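# Loop the blue air tube and plug its end in

## Task

Curve the blue air tube back on itself and insert its loose end deep into the coupling fitted at its opposite end.

## Robot and tools

ROBOT. Two UR7e-type six-joint arms, left_arm and right_arm, each with a Robotiq 140 mm two-finger gripper whose fingers can fold at a hinge. Grip with the outer quarter of the pads, near the fingertips: deeper grips may slip or let go, and fingertips pushed tip-first into a surface fold easily unless fully closed. Each arm also carries a wrist camera.

FRAMES. Scene frame: origin at table-top height midway between the nominal bases, +x out over the table, +z up, left_arm on the +y side (not image left). Calibrated bases: left_arm at (0, +0.433, +0.033) m, right_arm at (-0.068, -0.374, +0.033) m, both turned only slightly about z. Each arm reports its hand pose, velocities and wrist camera pose in its own base frame; fixed cameras and the table use the scene frame. The gripper points along its own +z and its fingers open and close along its y. end_effector_position is the point between the closed pads; fingertips reach about 33 mm beyond it at small openings, about 9 mm when fully open. Reported poses can be off by a few centimetres.

ROW LAYOUT. Every command row is one flat list of 18 numbers covering both arms, even if only one moves: left_arm's six joint angles (shoulder pan, shoulder lift, elbow, wrist 1, wrist 2, wrist 3), then its gripper position, force_limit, speed; then the same nine for right_arm. Joint numbers are absolute target angles in radians in the order of the Joint positions line. Ranges: elbow -3.142 to 3.142, all others -6.283 to 6.283; targets more than 0.010 rad outside a range are refused, and a joint pushed to its true end reports "joint sent to its limit". Gripper numbers are each in [-1, 1]: position +1 fully open (140 mm), about -0.8 pads touching, -1 close until blocked; force_limit sets squeeze (about 14 N at -1, 40 N at 0, 58 N at +1 with slow closing); speed sets finger speed (about 30 mm/s at -1, 250 at +1). Faster closing grips much harder. To leave a gripper unchanged, resend its previous three numbers.

TOOLS.
execute_actions(actions, cameras): actions is a list of actions; each action is up to 15 rows, one per 1/30 s step, the last row held to fill 15 steps. An empty list just returns state and images. Per step a joint target stays within 0.651 rad of its measured angle, and the hand target within 150 mm (70 mm in quicker episodes) of where it is, so far goals need several actions.
move(target, speed, blend, stop_force, zero, blocking, cameras): target is one 18-number row or a list of up to 15 rows (absolute joint angles plus gripper numbers), all joints moving together along a path. speed: rad/s of the joint with farthest to go, 0.01 to 3.14, default 0.5; use much slower for contact. blend: rad of corner rounding in a list. stop_force: 3 to 120 N, ends an arm's path when pushed that much against its motion; omit it when leaving contact. zero: re-zero before the move (default true). blocking=false returns after about 0.5 s while the move runs; not allowed with stop_force. The result adds a move: line such as done, off_target, moving, held or fault, plus limits=held if steps were withheld.
wait(seconds 0 to 10, cameras): lets the scene run with last commands held.
stop(cameras): brakes a running move; fingers keep going.
zoom_image(camera, region=[x0,y0,x1,y1] pixels, at most 504x504): closer look at cam_high, cam_low, cam_table, cam_left_wrist or cam_right_wrist (all 896x504).
zero_wrist_force(arm): subtracts the current wrist reading from later ones.
read_manual(section): licence texts only.
finished_scene(scene): ends the current scene, given its number; irreversible, and the tube must stay inserted without the robot.

RESULTS. Joint positions, Joint velocities ("within noise" when still), Joint targets (what joints are now driven to), Joint torques (whole drive output including arm weight), Tool commands, per-gripper position_measured in counts (3 open, 75 about 100 mm, 139 about 60 mm, 200 about 20 mm, 230 pads meet) and object_status: 0 moving, 1 blocked while opening, 2 blocked while closing (a grip), 3 reached target or pads met. Check for 2 after closing; it may lag 0.2 to 1.7 s. Wrist force and torque are in the hand's own axes, with a third line giving the peak since the last shown. "joint command not followed" means the clearance check, which keeps the arms apart except finger against finger, altered some steps.

AVOID. Torque fault at 141 N m (shoulders, elbow) or 26.3 N m (wrists), or about 150 N outside force on an arm, stops that arm for 10 s; if a grip pins a faulted arm, release before moving it. Arms are stiff: targets even slightly past a firm contact can fault. Hard hits or squeezes between the two arms can fail the scene; never close a gripper on the other's fingers. Don't drop the tube, release it while moving, slam, or let anything leave the table. Avoid heavy twist on the wrists and long stretched holds, which heat motors (MOTOR HOT at 70 °C, brakes at 85 °C for 30 to 60 s). Loose objects may occasionally be nudged by outside pushes. Move smoothly and with little effort.

Each tool is called after "Emit:" by a JSON object that holds its "name" and its "arguments".

## Session

Emit:
{"name": "execute_actions", "arguments": {"actions": []}}

Scene clock: 0.00 s.
left_arm: end_effector_position=(+0.2120, -0.3439, +0.2066) position_measured=3 object_status=3 end_effector_quat_wxyz=(+0.097, +0.917, +0.026, +0.386) | right_arm: end_effector_position=(+0.6807, +0.3168, +0.0881) position_measured=3 object_status=3 end_effector_quat_wxyz=(-0.004, +0.948, +0.283, +0.146)
Joint positions: left_arm=[-2.073 -2.106 2.312 -1.487 -0.794 0.893] | right_arm=[0.249 -1.072 1.545 -2.336 -1.551 2.813]
Joint velocities: within noise
Joint torques (N m): no reading
Motor temperatures (°C): left_arm=[39 42 38 39 37 34] | right_arm=[32 34 32 43 43 39]
Wrist force (N): no reading
Wrist torque (N m): no reading
Wrist force, peak (N): no reading
Joint targets: left_arm=[-2.073 -2.106 2.312 -1.487 -0.794 0.893] | right_arm=[0.249 -1.072 1.545 -2.336 -1.551 2.813]
Tool commands: left_gripper/position=+1.0 left_gripper/force_limit=+1.0 left_gripper/speed=+1.0 right_gripper/position=+1.0 right_gripper/force_limit=+1.0 right_gripper/speed=+1.0

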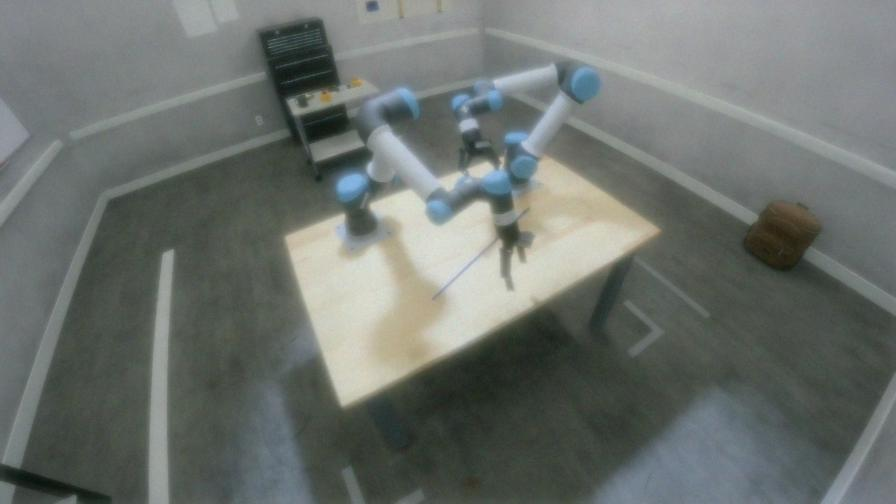

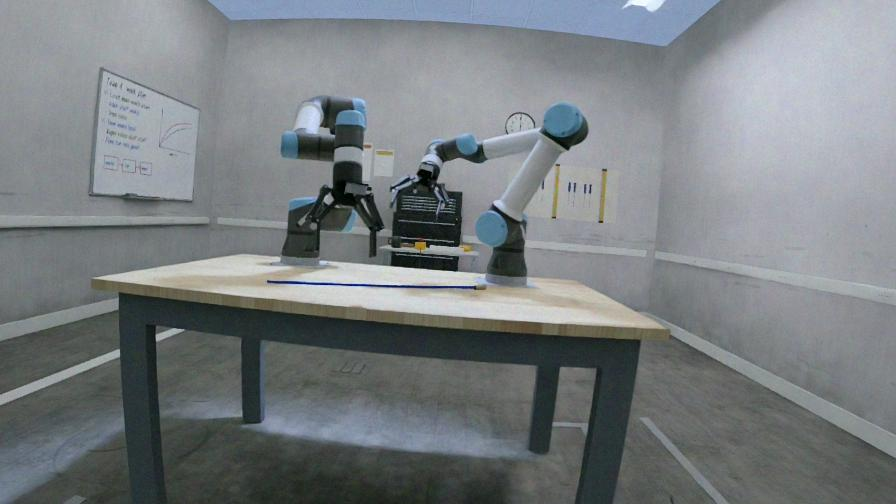

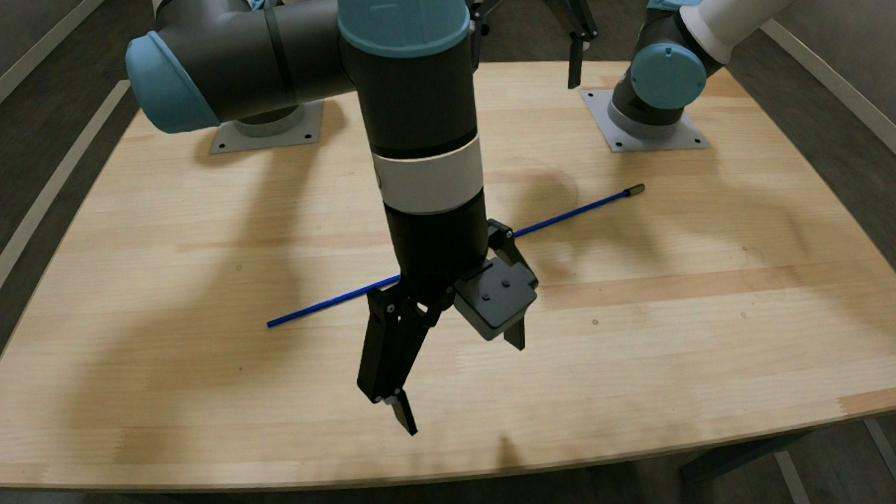

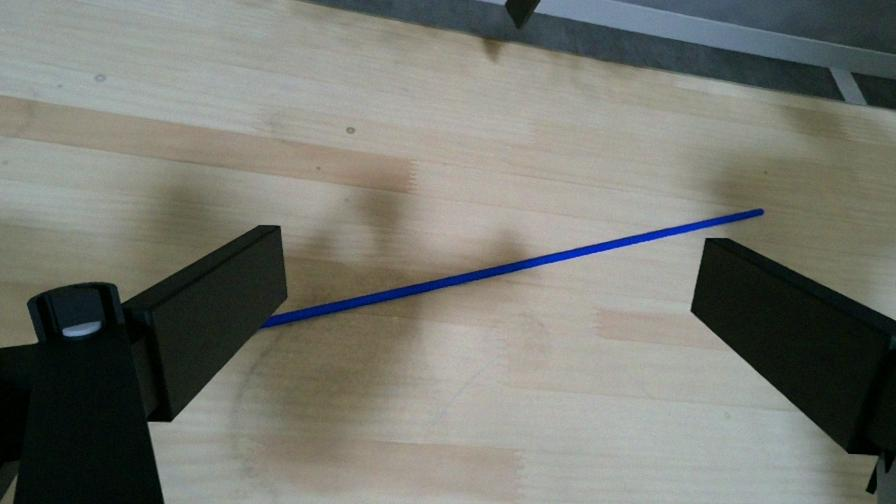

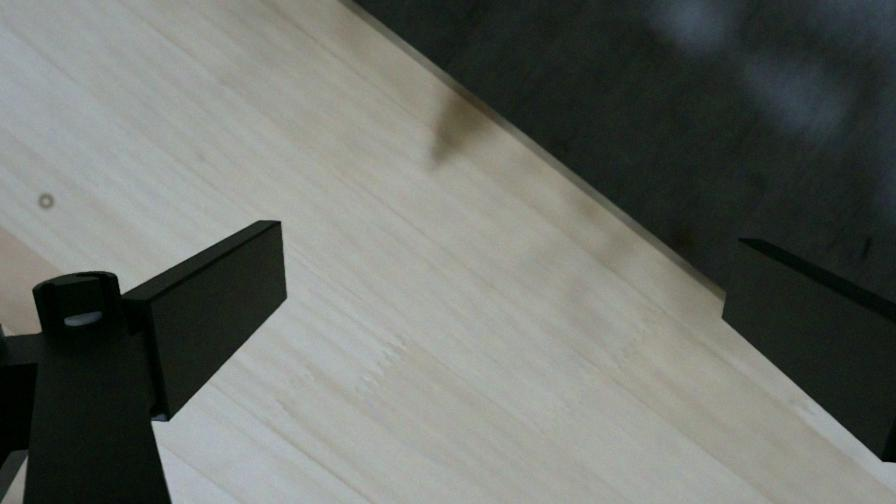

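Emit:
{"name": "move", "arguments": {"target": [-0.854,-1.691,2.209,-1.896,-1.489,3.537,-0.25,0,0,0.069,-1.406,1.988,-2.201,-1.775,1.337,-0.25,0,0], "speed": 0.9}}

Scene clock: 138.07 s.
left_arm: end_effector_position=(+0.3353, -0.1432, +0.0668) position_measured=160 object_status=3 end_effector_quat_wxyz=(-0.062, +0.804, -0.585, -0.084) | right_arm: end_effector_position=(+0.5055, +0.1053, +0.0667) position_measured=160 object_status=3 end_effector_quat_wxyz=(+0.084, +0.591, +0.800, -0.062)
Joint positions: left_arm=[-0.854 -1.691 2.209 -1.896 -1.489 3.537] | right_arm=[0.069 -1.406 1.988 -2.201 -1.775 1.337]
Joint velocities: within noise
Joint torques (N m): left_arm=[-0.13 -29.06 -14.43 -0.31 0.81 1.68] | right_arm=[5.77 -21.96 -28.77 -5.09 2.36 -1.69]
Motor temperatures (°C): left_arm=[39 42 37 39 36 34] | right_arm=[32 34 32 43 42 39]
Wrist force (N): left_arm=[1.8 0.7 0.9] | right_arm=[-2.6 0.7 -1.0]
Wrist torque (N m): left_arm=[0.07 -0.14 0.10] | right_arm=[0.23 0.25 -0.09]
Wrist force, peak (N): left_arm=[2.2 0.7 1.3] | right_arm=[-2.9 0.4 -1.4]
Joint targets: left_arm=[-0.854 -1.691 2.209 -1.896 -1.489 3.537] | right_arm=[0.069 -1.406 1.988 -2.201 -1.775 1.337]
move: done
camera_calibration:
cam_left_wrist: T_world_to_cam=[[-0.9434, -0.329098, -0.0411099, 0.289086], [-0.304851, 0.811647, 0.498293, 0.194655], [-0.13062, 0.482622, -0.866034, 0.317865], [0, 0, 0, 1]] pos_world=[0.373584, -0.216262, 0.190171]
cam_right_wrist: T_world_to_cam=[[0.950139, 0.304368, -0.0677918, -0.4893], [0.297579, -0.820073, 0.488802, -0.0901967], [0.0931815, -0.484603, -0.869757, 0.203231], [0, 0, 0, 1]] pos_world=[0.472806, 0.173446, 0.187679]

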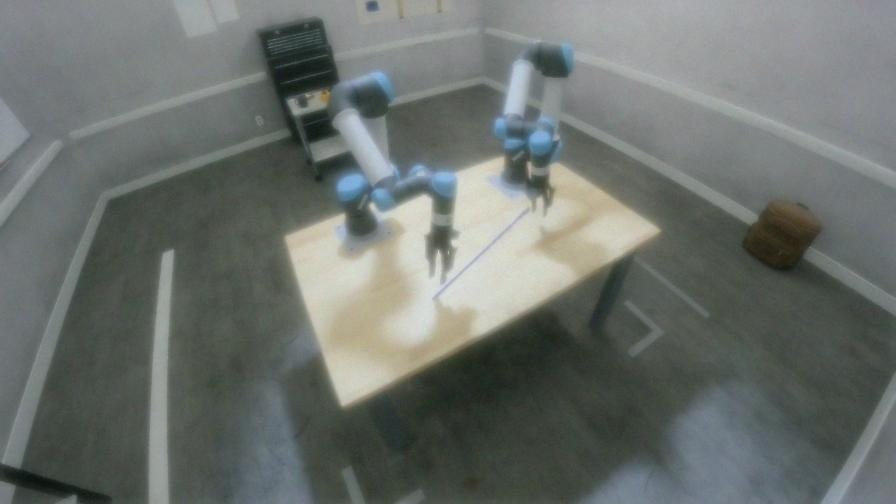

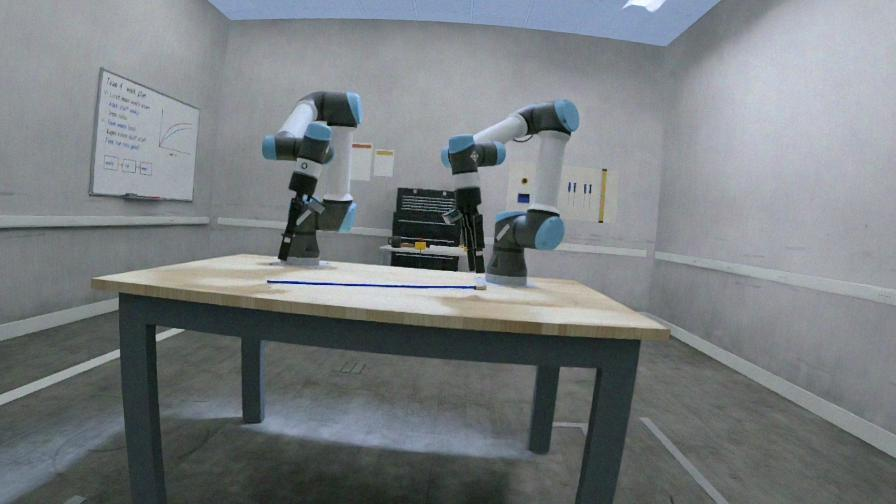

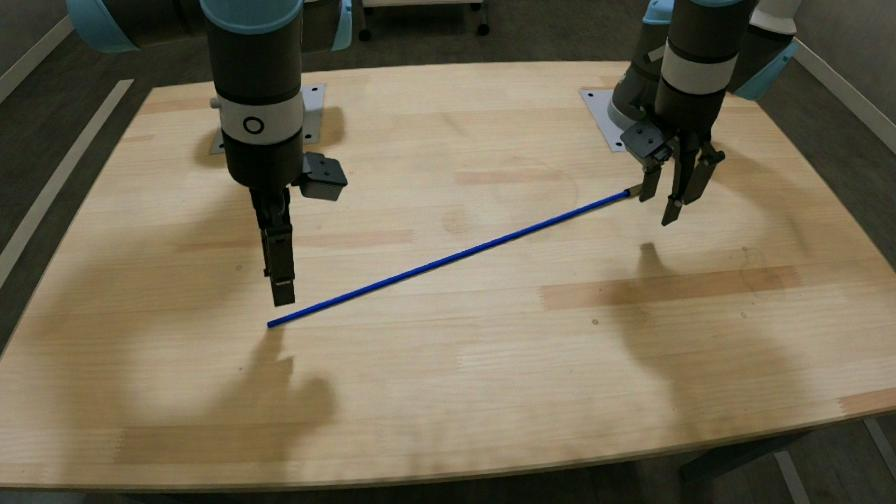

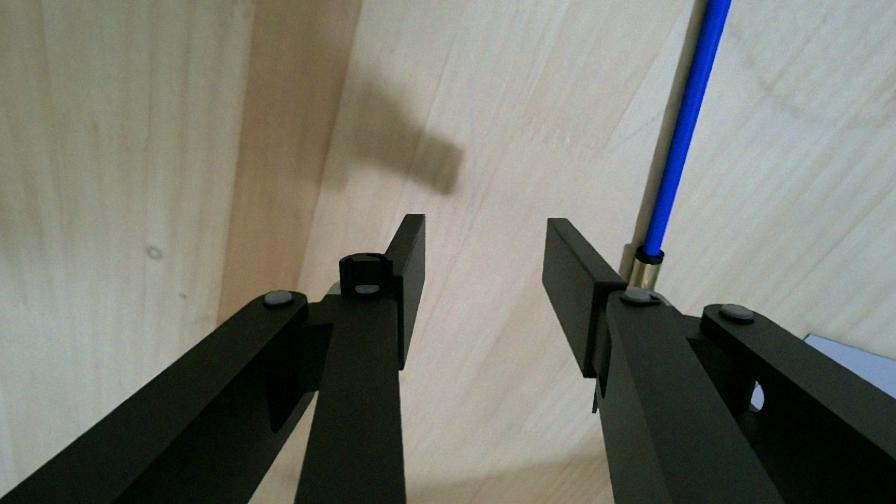

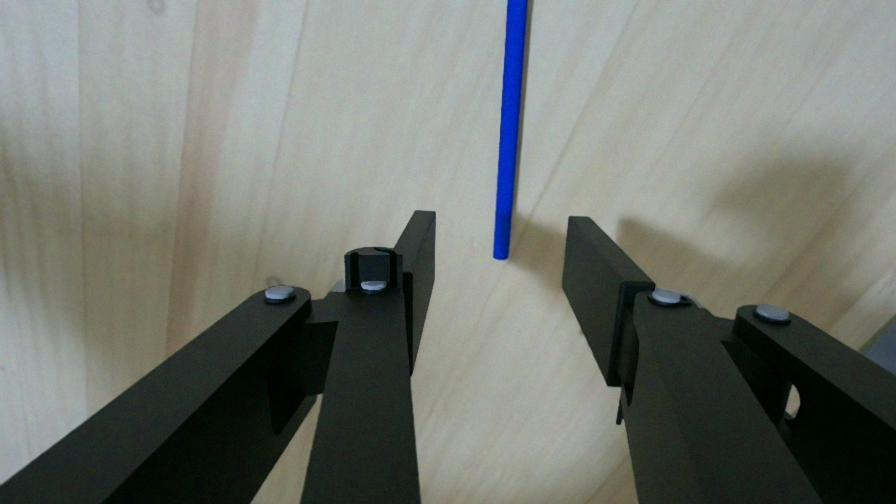

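Emit:
{"name": "move", "arguments": {"target": [[-0.854,-1.691,2.209,-1.896,-1.489,3.537,-0.25,0,0,0.069,-1.304,2.0605,-2.3755,-1.775,1.337,-0.25,0,0]], "speed": 0.08, "stop_force": 5, "cameras": ["cam_table","cam_right_wrist"]}}

Emit:
{"name": "zoom_image", "arguments": {"camera": "cam_table", "region": [200, 250, 360, 340]}}

Scene clock: 150.33 s.
left_arm: end_effector_position=(+0.3353, -0.1432, +0.0668) position_measured=160 object_status=3 end_effector_quat_wxyz=(-0.061, +0.804, -0.585, -0.084) | right_arm: end_effector_position=(+0.5055, +0.1053, +0.0038) position_measured=160 object_status=3 end_effector_quat_wxyz=(+0.084, +0.591, +0.800, -0.062)
Joint positions: left_arm=[-0.854 -1.691 2.209 -1.896 -1.489 3.537] | right_arm=[0.069 -1.304 2.06 -2.375 -1.775 1.337]
Joint velocities: within noise
Joint torques (N m): left_arm=[10.38 -27.86 -27.03 -0.8 -1.47 1.19] | right_arm=[5.6 -39.63 -25.38 -1.15 1.17 -0.88]
Motor temperatures (°C): left_arm=[39 42 37 39 36 34] | right_arm=[32 34 32 43 42 39]
Wrist force (N): left_arm=[1.7 0.8 1.0] | right_arm=[-2.4 0.3 -1.0]
Wrist torque (N m): left_arm=[0.10 -0.13 0.10] | right_arm=[0.14 0.20 -0.08]
Wrist force, peak (N): left_arm=[2.2 1.0 1.3] | right_arm=[-2.7 0.6 -1.5]
Joint targets: left_arm=[-0.854 -1.691 2.209 -1.896 -1.489 3.537] | right_arm=[0.069 -1.304 2.060 -2.375 -1.775 1.337]
move: done
camera_calibration:
cam_right_wrist: T_world_to_cam=[[0.950071, 0.304585, -0.0677752, -0.493477], [0.297764, -0.82004, 0.488744, -0.0595077], [0.0932859, -0.484523, -0.86979, 0.148473], [0, 0, 0, 1]] pos_world=[0.472707, 0.173446, 0.124779]
Images, in order (width x height): cam_table 896x504, cam_right_wrist 896x504.

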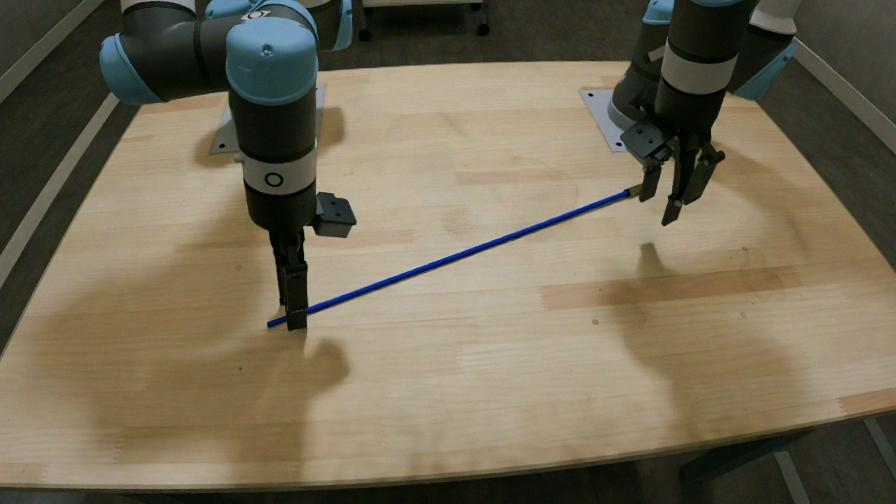

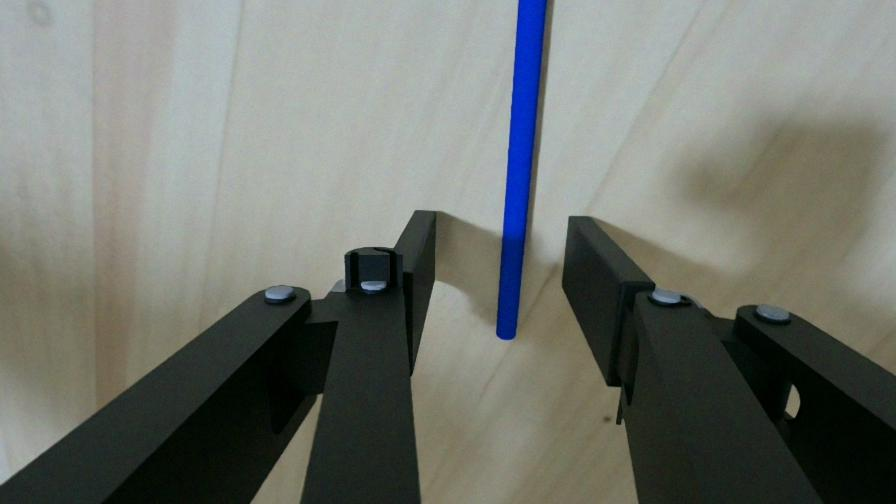

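Scaled by 3.150.

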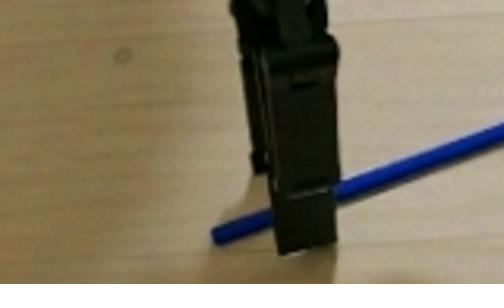

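Emit:
{"name": "move", "arguments": {"target": [-0.854,-1.691,2.209,-1.896,-1.489,3.537,-0.25,0,0,0.069,-1.304,2.0605,-2.3755,-1.775,1.337,-1,1,-1], "cameras": ["cam_right_wrist","cam_table"]}}

Emit:
{"name": "zoom_image", "arguments": {"camera": "cam_table", "region": [200, 250, 360, 340]}}

Scene clock: 157.13 s.
left_arm: end_effector_position=(+0.3353, -0.1432, +0.0668) position_measured=160 object_status=3 end_effector_quat_wxyz=(-0.061, +0.804, -0.585, -0.084) | right_arm: end_effector_position=(+0.5055, +0.1053, +0.0038) position_measured=223 object_status=0 end_effector_quat_wxyz=(+0.084, +0.591, +0.800, -0.062)
Joint positions: left_arm=[-0.854 -1.691 2.209 -1.896 -1.489 3.537] | right_arm=[0.069 -1.304 2.06 -2.375 -1.775 1.337]
Joint velocities: within noise
Joint torques (N m): left_arm=[10.63 -26.52 -25.6 -1.4 -1.43 0.84] | right_arm=[4.99 -34.32 -13.19 -1.96 0.41 -0.6]
Motor temperatures (°C): left_arm=[39 42 37 39 36 34] | right_arm=[32 34 32 43 42 39]
Wrist force (N): left_arm=[1.7 1.1 1.1] | right_arm=[-2.5 -3.5 -12.0]
Wrist torque (N m): left_arm=[0.16 -0.12 0.09] | right_arm=[0.35 0.23 -0.07]
Wrist force, peak (N): left_arm=[2.1 1.1 1.2] | right_arm=[-2.5 -3.2 -12.4]
Joint targets: left_arm=[-0.854 -1.691 2.209 -1.896 -1.489 3.537] | right_arm=[0.069 -1.304 2.060 -2.375 -1.775 1.337]
move: done
camera_calibration:
cam_right_wrist: T_world_to_cam=[[0.95009, 0.304553, -0.0676462, -0.493497], [0.297671, -0.820055, 0.488776, -0.059465], [0.0933847, -0.484518, -0.869783, 0.148425], [0, 0, 0, 1]] pos_world=[0.472707, 0.173446, 0.124779]
Images, in order (width x height): cam_table 896x504, cam_right_wrist 896x504.

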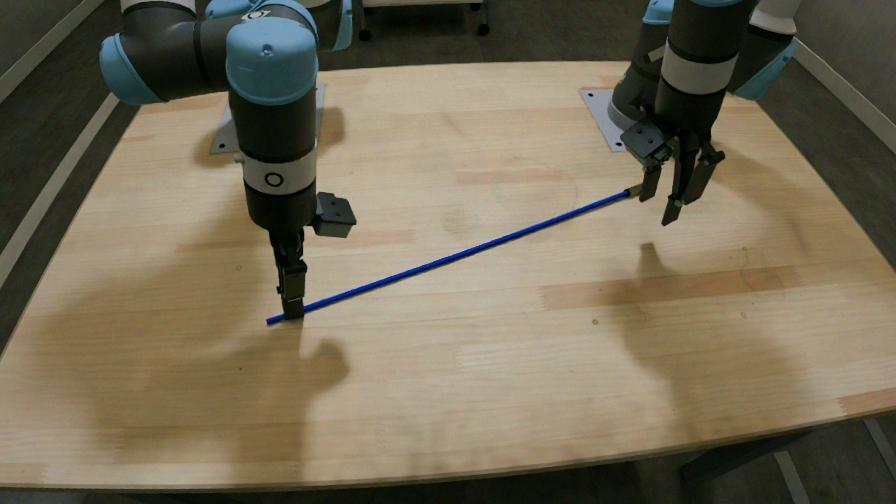

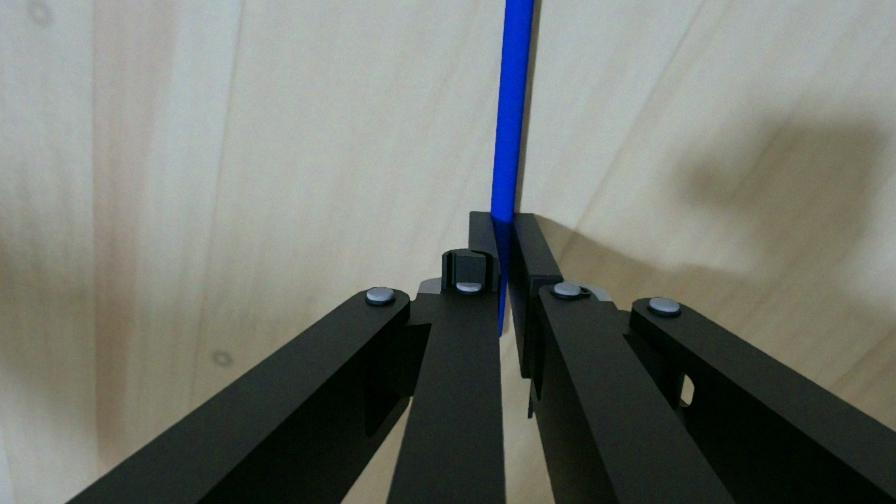

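Scaled by 3.150.

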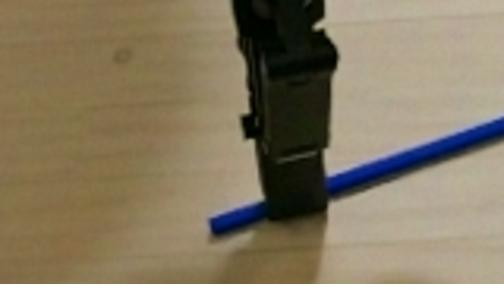

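Emit:
{"name": "move", "arguments": {"target": [-0.854,-1.691,2.209,-1.896,-1.489,3.537,-0.25,0,0,0.0498,-1.141,1.7698,-2.252,-1.774,1.318,-1,1,-1], "speed": 0.2}}

Emit:
{"name": "zoom_image", "arguments": {"camera": "cam_table", "region": [560, 140, 740, 280]}}

Scene clock: 168.77 s.
left_arm: end_effector_position=(+0.3353, -0.1432, +0.0668) position_measured=160 object_status=3 end_effector_quat_wxyz=(-0.061, +0.804, -0.585, -0.084) | right_arm: end_effector_position=(+0.6055, +0.1007, +0.0190) position_measured=223 object_status=2 end_effector_quat_wxyz=(+0.084, +0.591, +0.800, -0.062)
Joint positions: left_arm=[-0.854 -1.691 2.209 -1.896 -1.489 3.537] | right_arm=[0.05 -1.141 1.77 -2.252 -1.774 1.318]
Joint velocities: within noise
Joint torques (N m): left_arm=[10.71 -25.24 -23.76 -1.88 -1.37 0.58] | right_arm=[5.49 -44.96 -22.61 -5.07 2.01 0.85]
Motor temperatures (°C): left_arm=[39 42 37 39 36 34] | right_arm=[31 34 32 43 42 39]
Wrist force (N): left_arm=[1.7 1.0 1.1] | right_arm=[-2.5 0.0 -0.6]
Wrist torque (N m): left_arm=[0.15 -0.12 0.09] | right_arm=[0.02 0.21 -0.08]
Wrist force, peak (N): left_arm=[2.1 1.1 1.3] | right_arm=[-2.4 -6.7 -13.9]
Joint targets: left_arm=[-0.854 -1.691 2.209 -1.896 -1.489 3.537] | right_arm=[0.050 -1.141 1.770 -2.252 -1.774 1.318]
move: done
camera_calibration:
cam_left_wrist: T_world_to_cam=[[-0.943439, -0.328996, -0.0410462, 0.289143], [-0.304731, 0.811688, 0.498298, 0.194537], [-0.130621, 0.482622, -0.866033, 0.317817], [0, 0, 0, 1]] pos_world=[0.373584, -0.216162, 0.190171]
cam_right_wrist: T_world_to_cam=[[0.950267, 0.304021, -0.0675503, -0.5861], [0.297168, -0.820248, 0.488758, -0.10011], [0.093185, -0.484525, -0.8698, 0.150196], [0, 0, 0, 1]] pos_world=[0.572705, 0.168846, 0.139979]

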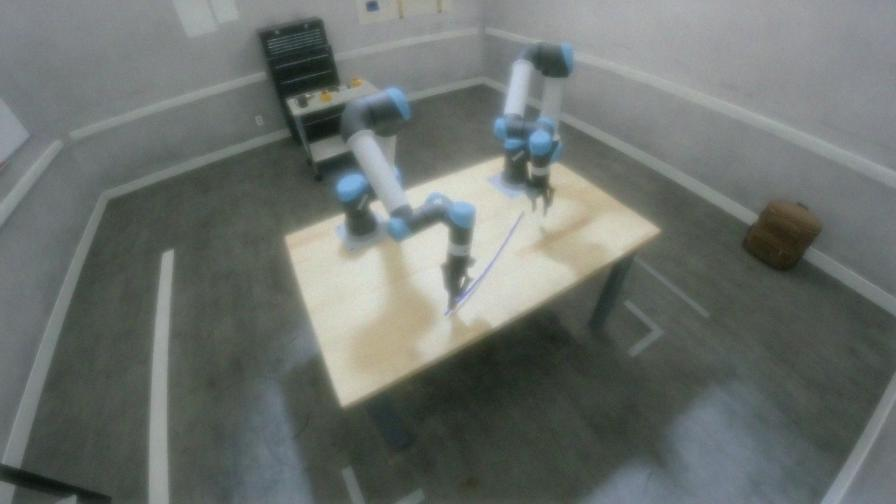

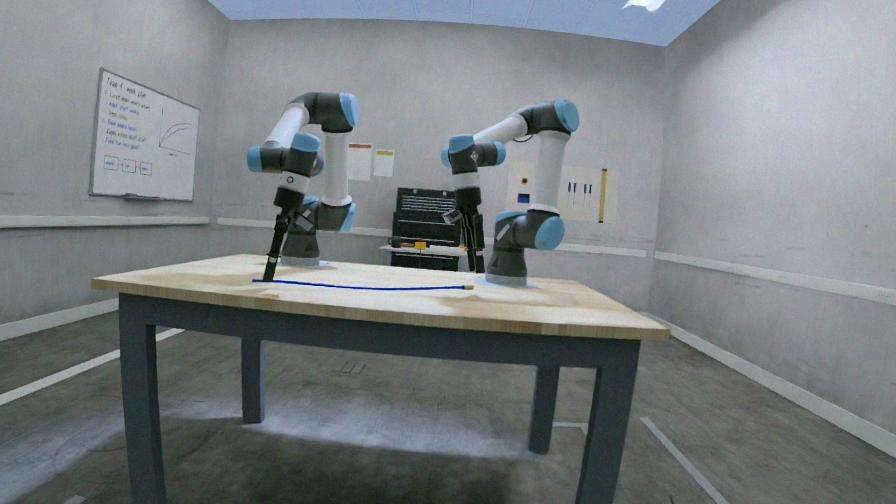

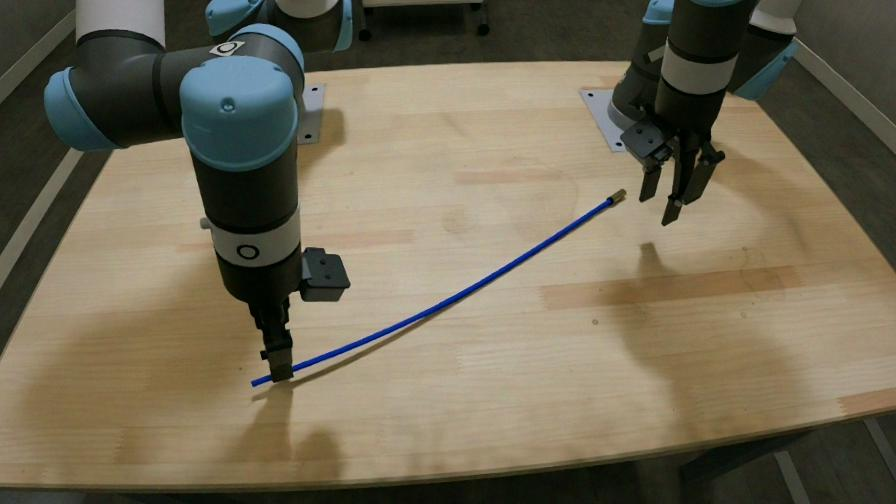

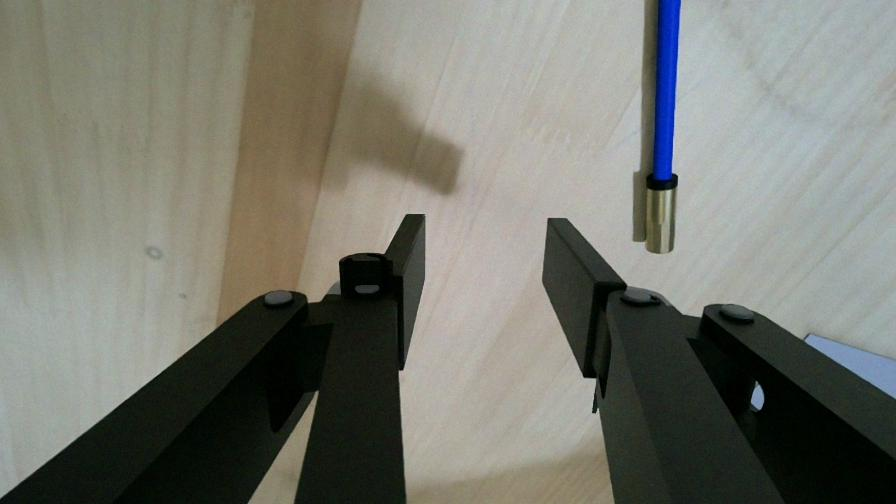

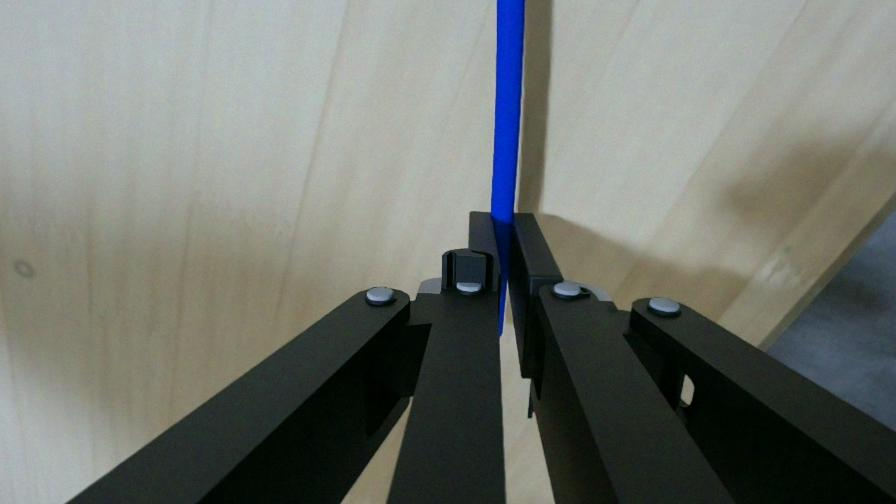

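Scaled by 2.800.

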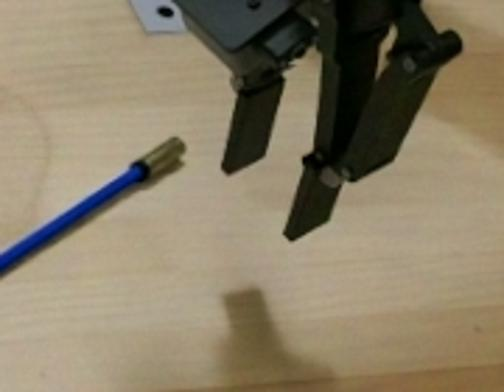

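Emit:
{"name": "move", "arguments": {"target": [-1.0438,-1.860,2.3221,-1.823,-1.5702,3.145,-0.25,0,0,0.0498,-1.141,1.7698,-2.252,-1.774,1.318,-1,1,-1], "speed": 0.4, "cameras": ["cam_left_wrist"]}}

Emit:
{"name": "move", "arguments": {"target": [-1.0438,-1.742,2.4335,-2.053,-1.5702,3.145,-0.25,0,0,0.0498,-1.141,1.7698,-2.252,-1.774,1.318,-1,1,-1], "speed": 0.1, "stop_force": 5, "cameras": ["cam_left_wrist","cam_table"]}}

Emit:
{"name": "zoom_image", "arguments": {"camera": "cam_table", "region": [560, 140, 720, 230]}}

Scene clock: 189.23 s.
left_arm: end_effector_position=(+0.2474, -0.1598, +0.0699) position_measured=160 object_status=3 end_effector_quat_wxyz=(-0.052, +0.861, -0.497, -0.091) | right_arm: end_effector_position=(+0.6055, +0.1008, +0.0191) position_measured=223 object_status=2 end_effector_quat_wxyz=(+0.084, +0.591, +0.800, -0.062)
Joint positions: left_arm=[-1.044 -1.86 2.322 -1.823 -1.57 3.145] | right_arm=[0.05 -1.141 1.77 -2.252 -1.774 1.318]
Joint velocities: within noise
Joint torques (N m): left_arm=[5.21 -6.16 -25.83 -4.14 1.52 -1.56] | right_arm=[6.56 -48.85 -20.23 -4.13 -0.38 0.9]
Motor temperatures (°C): left_arm=[39 41 37 39 36 34] | right_arm=[31 34 32 43 42 39]
Wrist force (N): left_arm=[1.9 0.7 1.1] | right_arm=[-2.5 -0.2 -0.6]
Wrist torque (N m): left_arm=[0.07 -0.15 0.09] | right_arm=[-0.02 0.23 -0.09]
Wrist force, peak (N): left_arm=[2.1 1.3 1.0] | right_arm=[-2.8 -0.1 -0.7]
Joint targets: left_arm=[-1.044 -1.860 2.322 -1.823 -1.570 3.145] | right_arm=[0.050 -1.141 1.770 -2.252 -1.774 1.318]
move: done
camera_calibration:
cam_left_wrist: T_world_to_cam=[[-0.854246, -0.51828, -0.0406093, 0.14847], [-0.466752, 0.730224, 0.498913, 0.206779], [-0.228923, 0.445149, -0.8657, 0.335339], [0, 0, 0, 1]] pos_world=[0.300111, -0.223322, 0.193168]
Images, in order (width x height): cam_left_wrist 896x504.

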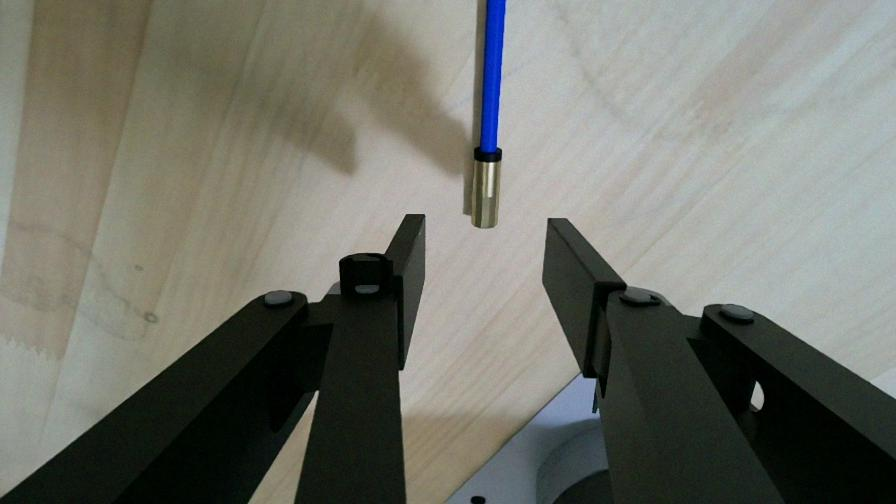

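Scene clock: 192.53 s.
left_arm: end_effector_position=(+0.2474, -0.1598, +0.0061) position_measured=160 object_status=3 end_effector_quat_wxyz=(-0.052, +0.861, -0.497, -0.090) | right_arm: end_effector_position=(+0.6055, +0.1008, +0.0191) position_measured=223 object_status=2 end_effector_quat_wxyz=(+0.084, +0.591, +0.800, -0.062)
Joint positions: left_arm=[-1.044 -1.742 2.433 -2.053 -1.57 3.145] | right_arm=[0.05 -1.141 1.77 -2.252 -1.774 1.318]
Joint velocities: within noise
Joint torques (N m): left_arm=[11.31 -23.79 -24.78 -1.43 1.64 -1.27] | right_arm=[6.62 -48.03 -13.88 -4.19 -2.14 0.88]
Motor temperatures (°C): left_arm=[39 41 37 39 36 34] | right_arm=[31 34 32 43 42 39]
Wrist force (N): left_arm=[1.8 0.6 1.3] | right_arm=[-2.4 0.0 -0.6]
Wrist torque (N m): left_arm=[0.05 -0.13 0.09] | right_arm=[0.04 0.20 -0.10]
Wrist force, peak (N): left_arm=[2.1 1.1 1.1] | right_arm=[-2.8 -0.2 -0.5]
Joint targets: left_arm=[-1.044 -1.742 2.433 -2.053 -1.570 3.145] | right_arm=[0.050 -1.141 1.770 -2.252 -1.774 1.318]
move: done
camera_calibration:
cam_left_wrist: T_world_to_cam=[[-0.854079, -0.518551, -0.0406788, 0.145834], [-0.467157, 0.730335, 0.498373, 0.238699], [-0.228723, 0.444653, -0.866008, 0.280018], [0, 0, 0, 1]] pos_world=[0.30011, -0.223219, 0.129469]
Images, in order (width x height): cam_table 896x504, cam_left_wrist 896x504.

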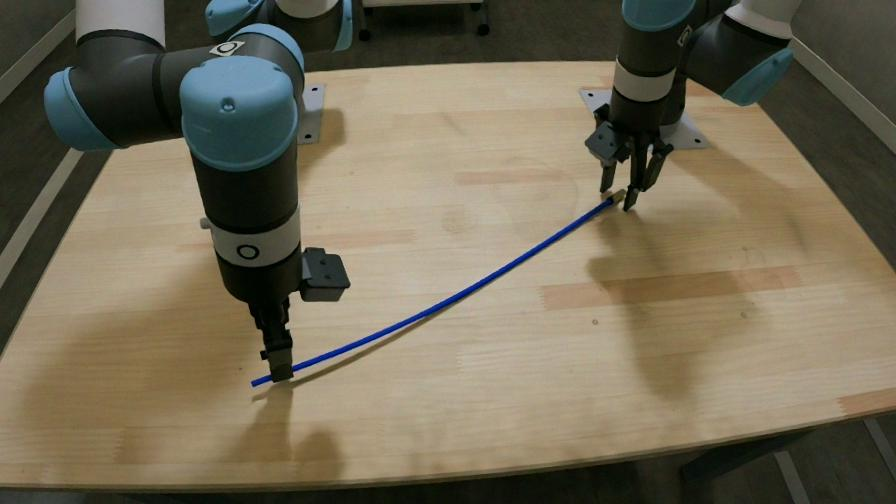

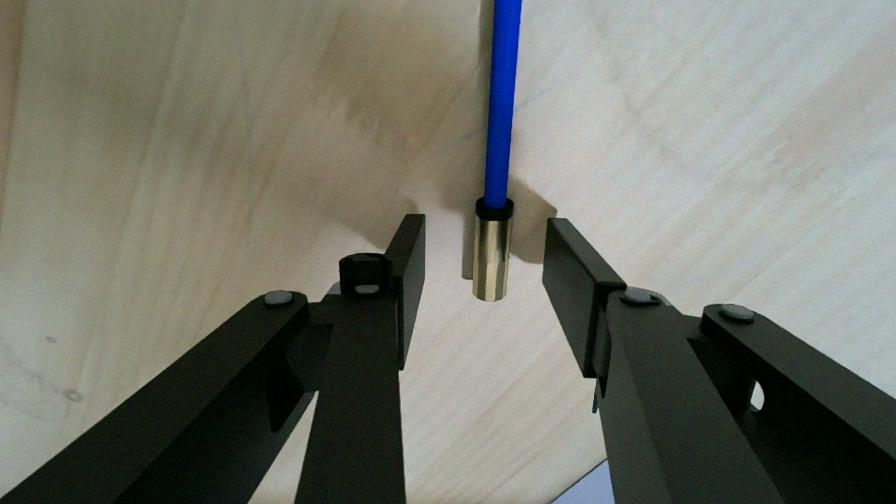

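Scaled by 3.150.

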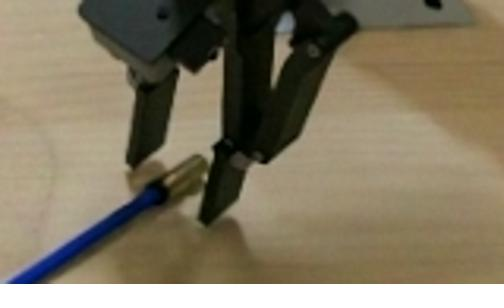

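Emit:
{"name": "move", "arguments": {"target": [-1.0438,-1.742,2.4335,-2.053,-1.5702,3.145,-1,1,-1,0.0498,-1.141,1.7698,-2.252,-1.774,1.318,-1,1,-1], "cameras": ["cam_left_wrist","cam_table"]}}

Emit:
{"name": "zoom_image", "arguments": {"camera": "cam_table", "region": [560, 140, 720, 230]}}

Scene clock: 201.63 s.
left_arm: end_effector_position=(+0.2474, -0.1598, +0.0061) position_measured=214 object_status=0 end_effector_quat_wxyz=(-0.052, +0.861, -0.497, -0.090) | right_arm: end_effector_position=(+0.6055, +0.1008, +0.0191) position_measured=223 object_status=2 end_effector_quat_wxyz=(+0.084, +0.591, +0.800, -0.062)
Joint positions: left_arm=[-1.044 -1.742 2.433 -2.053 -1.57 3.145] | right_arm=[0.05 -1.141 1.77 -2.252 -1.774 1.318]
Joint velocities: within noise
Joint torques (N m): left_arm=[11.77 -17.59 -16.3 -3.74 1.71 -0.92] | right_arm=[5.25 -47.14 -15.86 -3.31 -2.41 0.87]
Motor temperatures (°C): left_arm=[39 41 37 39 36 34] | right_arm=[31 34 32 43 42 39]
Wrist force (N): left_arm=[-4.1 0.4 -17.6] | right_arm=[-2.2 -0.3 -0.7]
Wrist torque (N m): left_arm=[0.07 -0.33 0.06] | right_arm=[-0.03 0.19 -0.09]
Wrist force, peak (N): left_arm=[-4.6 0.5 -17.5] | right_arm=[-2.8 -0.3 -0.6]
Joint targets: left_arm=[-1.044 -1.742 2.433 -2.053 -1.570 3.145] | right_arm=[0.050 -1.141 1.770 -2.252 -1.774 1.318]
move: done
camera_calibration:
cam_left_wrist: T_world_to_cam=[[-0.854076, -0.518556, -0.0406768, 0.145832], [-0.467172, 0.730355, 0.498329, 0.238713], [-0.228703, 0.444614, -0.866033, 0.280007], [0, 0, 0, 1]] pos_world=[0.30011, -0.223219, 0.129469]
Images, in order (width x height): cam_table 896x504, cam_left_wrist 896x504.

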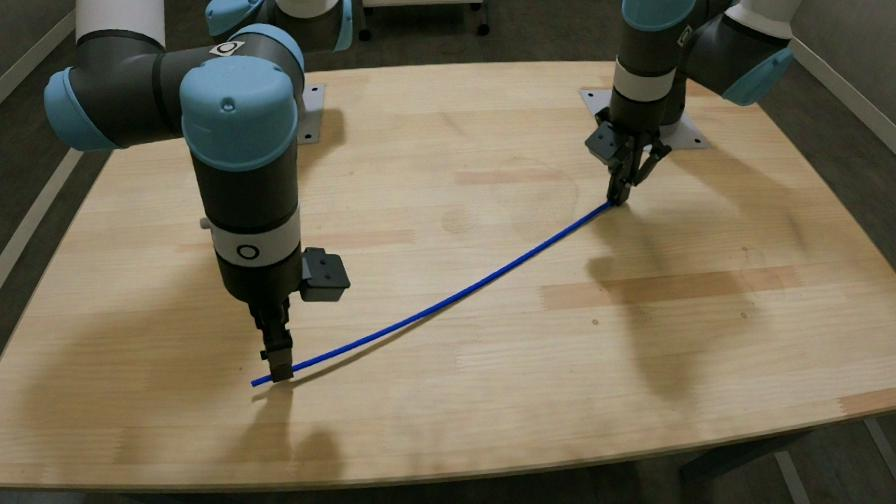

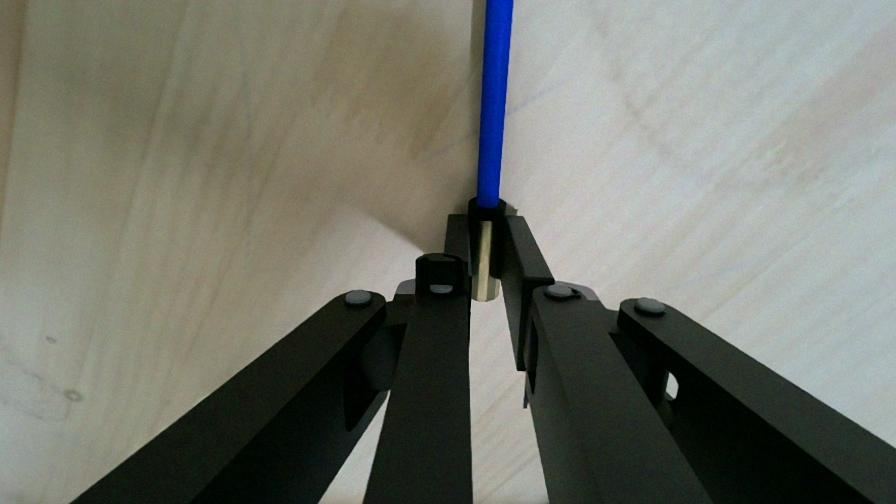

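Scaled by 3.150.

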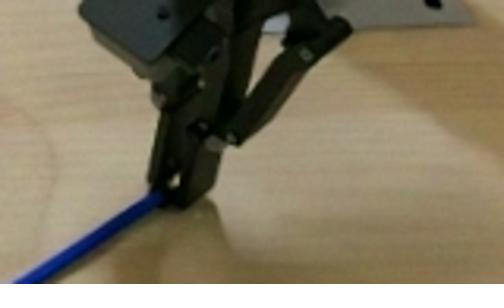

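Emit:
{"name": "move", "arguments": {"target": [[-0.8187,-1.6575,2.2796,-1.9906,-1.6257,2.880,-1,1,-1,0.0773,-1.1548,1.7029,-2.0229,-1.7574,2.0498,-1,1,-1],[-0.7425,-1.4839,2.1192,-2.0468,-1.7075,2.438,-1,1,-1,0.1023,-1.1929,1.7277,-1.9002,-1.6128,2.943,-1,1,-1]], "speed": 0.35, "blend": 0.05}}

Scene clock: 269.37 s.
left_arm: end_effector_position=(+0.3578, -0.2049, +0.0330) position_measured=214 object_status=2 end_effector_quat_wxyz=(-0.001, +0.994, -0.014, -0.105) | right_arm: end_effector_position=(+0.5133, +0.1736, +0.0330) position_measured=223 object_status=2 end_effector_quat_wxyz=(+0.016, +0.983, +0.151, -0.103)
Joint positions: left_arm=[-0.742 -1.484 2.119 -2.047 -1.708 2.438] | right_arm=[0.102 -1.193 1.728 -1.9 -1.613 2.943]
Joint velocities: within noise
Joint torques (N m): left_arm=[-13.46 -38.02 -14.36 0.03 1.55 -0.07] | right_arm=[-2.79 -33.5 -22.84 -4.54 -2.78 1.24]
Motor temperatures (°C): left_arm=[39 41 37 39 36 34] | right_arm=[31 34 32 43 42 39]
Wrist force (N): left_arm=[2.0 1.1 1.4] | right_arm=[-2.4 -0.3 -0.6]
Wrist torque (N m): left_arm=[0.14 -0.16 0.15] | right_arm=[-0.01 0.23 -0.09]
Wrist force, peak (N): left_arm=[-4.2 3.5 -18.8] | right_arm=[-3.2 -0.1 -0.4]
Joint targets: left_arm=[-0.742 -1.484 2.119 -2.047 -1.707 2.438] | right_arm=[0.102 -1.193 1.728 -1.900 -1.613 2.943]
move: done
camera_calibration:
cam_left_wrist: T_world_to_cam=[[-0.00575717, -0.999153, -0.0407541, -0.184194], [-0.866713, -0.015342, 0.498572, 0.299977], [-0.498774, 0.0381925, -0.86589, 0.361866], [0, 0, 0, 1]] pos_world=[0.439422, -0.193256, 0.156269]
cam_right_wrist: T_world_to_cam=[[0.31191, -0.947694, -0.0677378, 0.0251877], [-0.8178, -0.304082, 0.488608, 0.463012], [-0.483648, -0.0970054, -0.86987, 0.435127], [0, 0, 0, 1]] pos_world=[0.581244, 0.206874, 0.153979]

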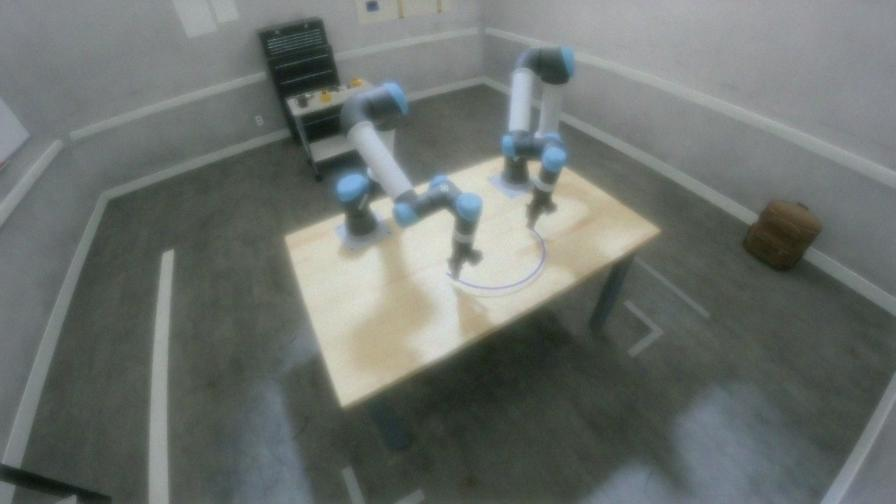

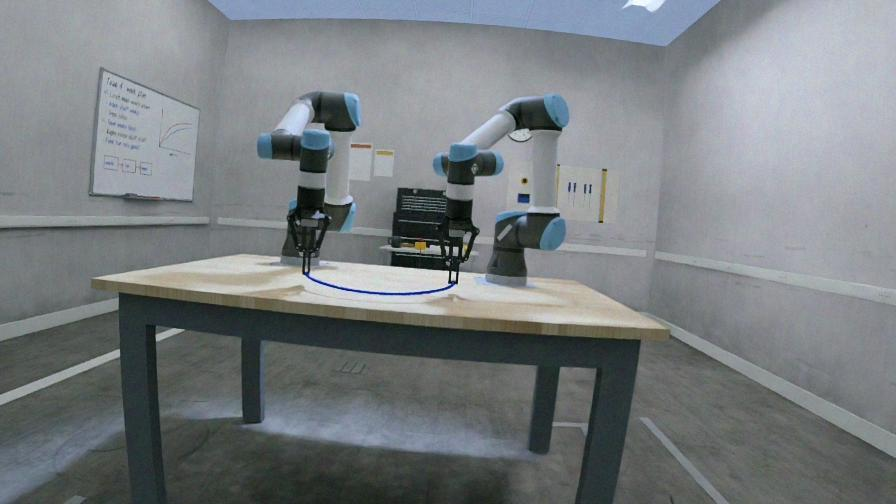

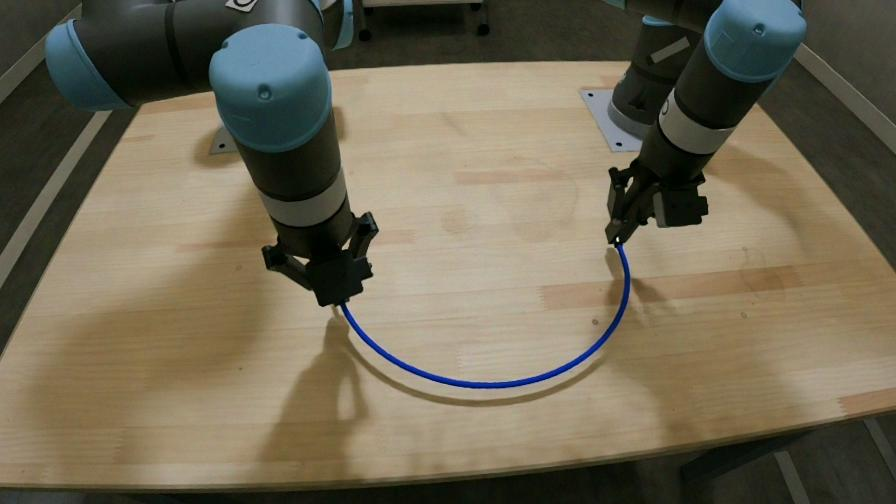

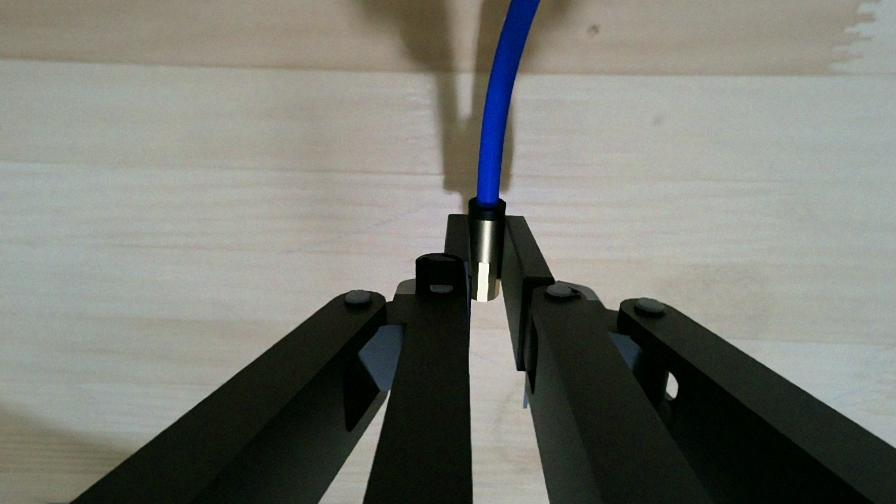

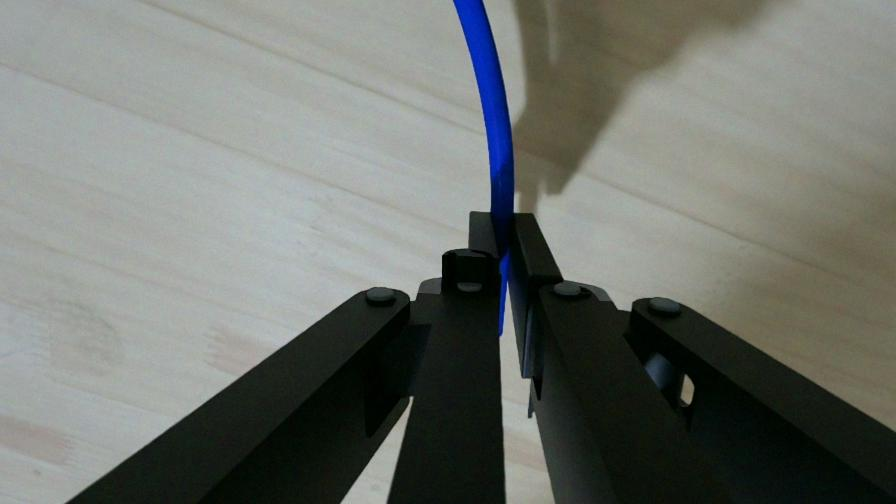

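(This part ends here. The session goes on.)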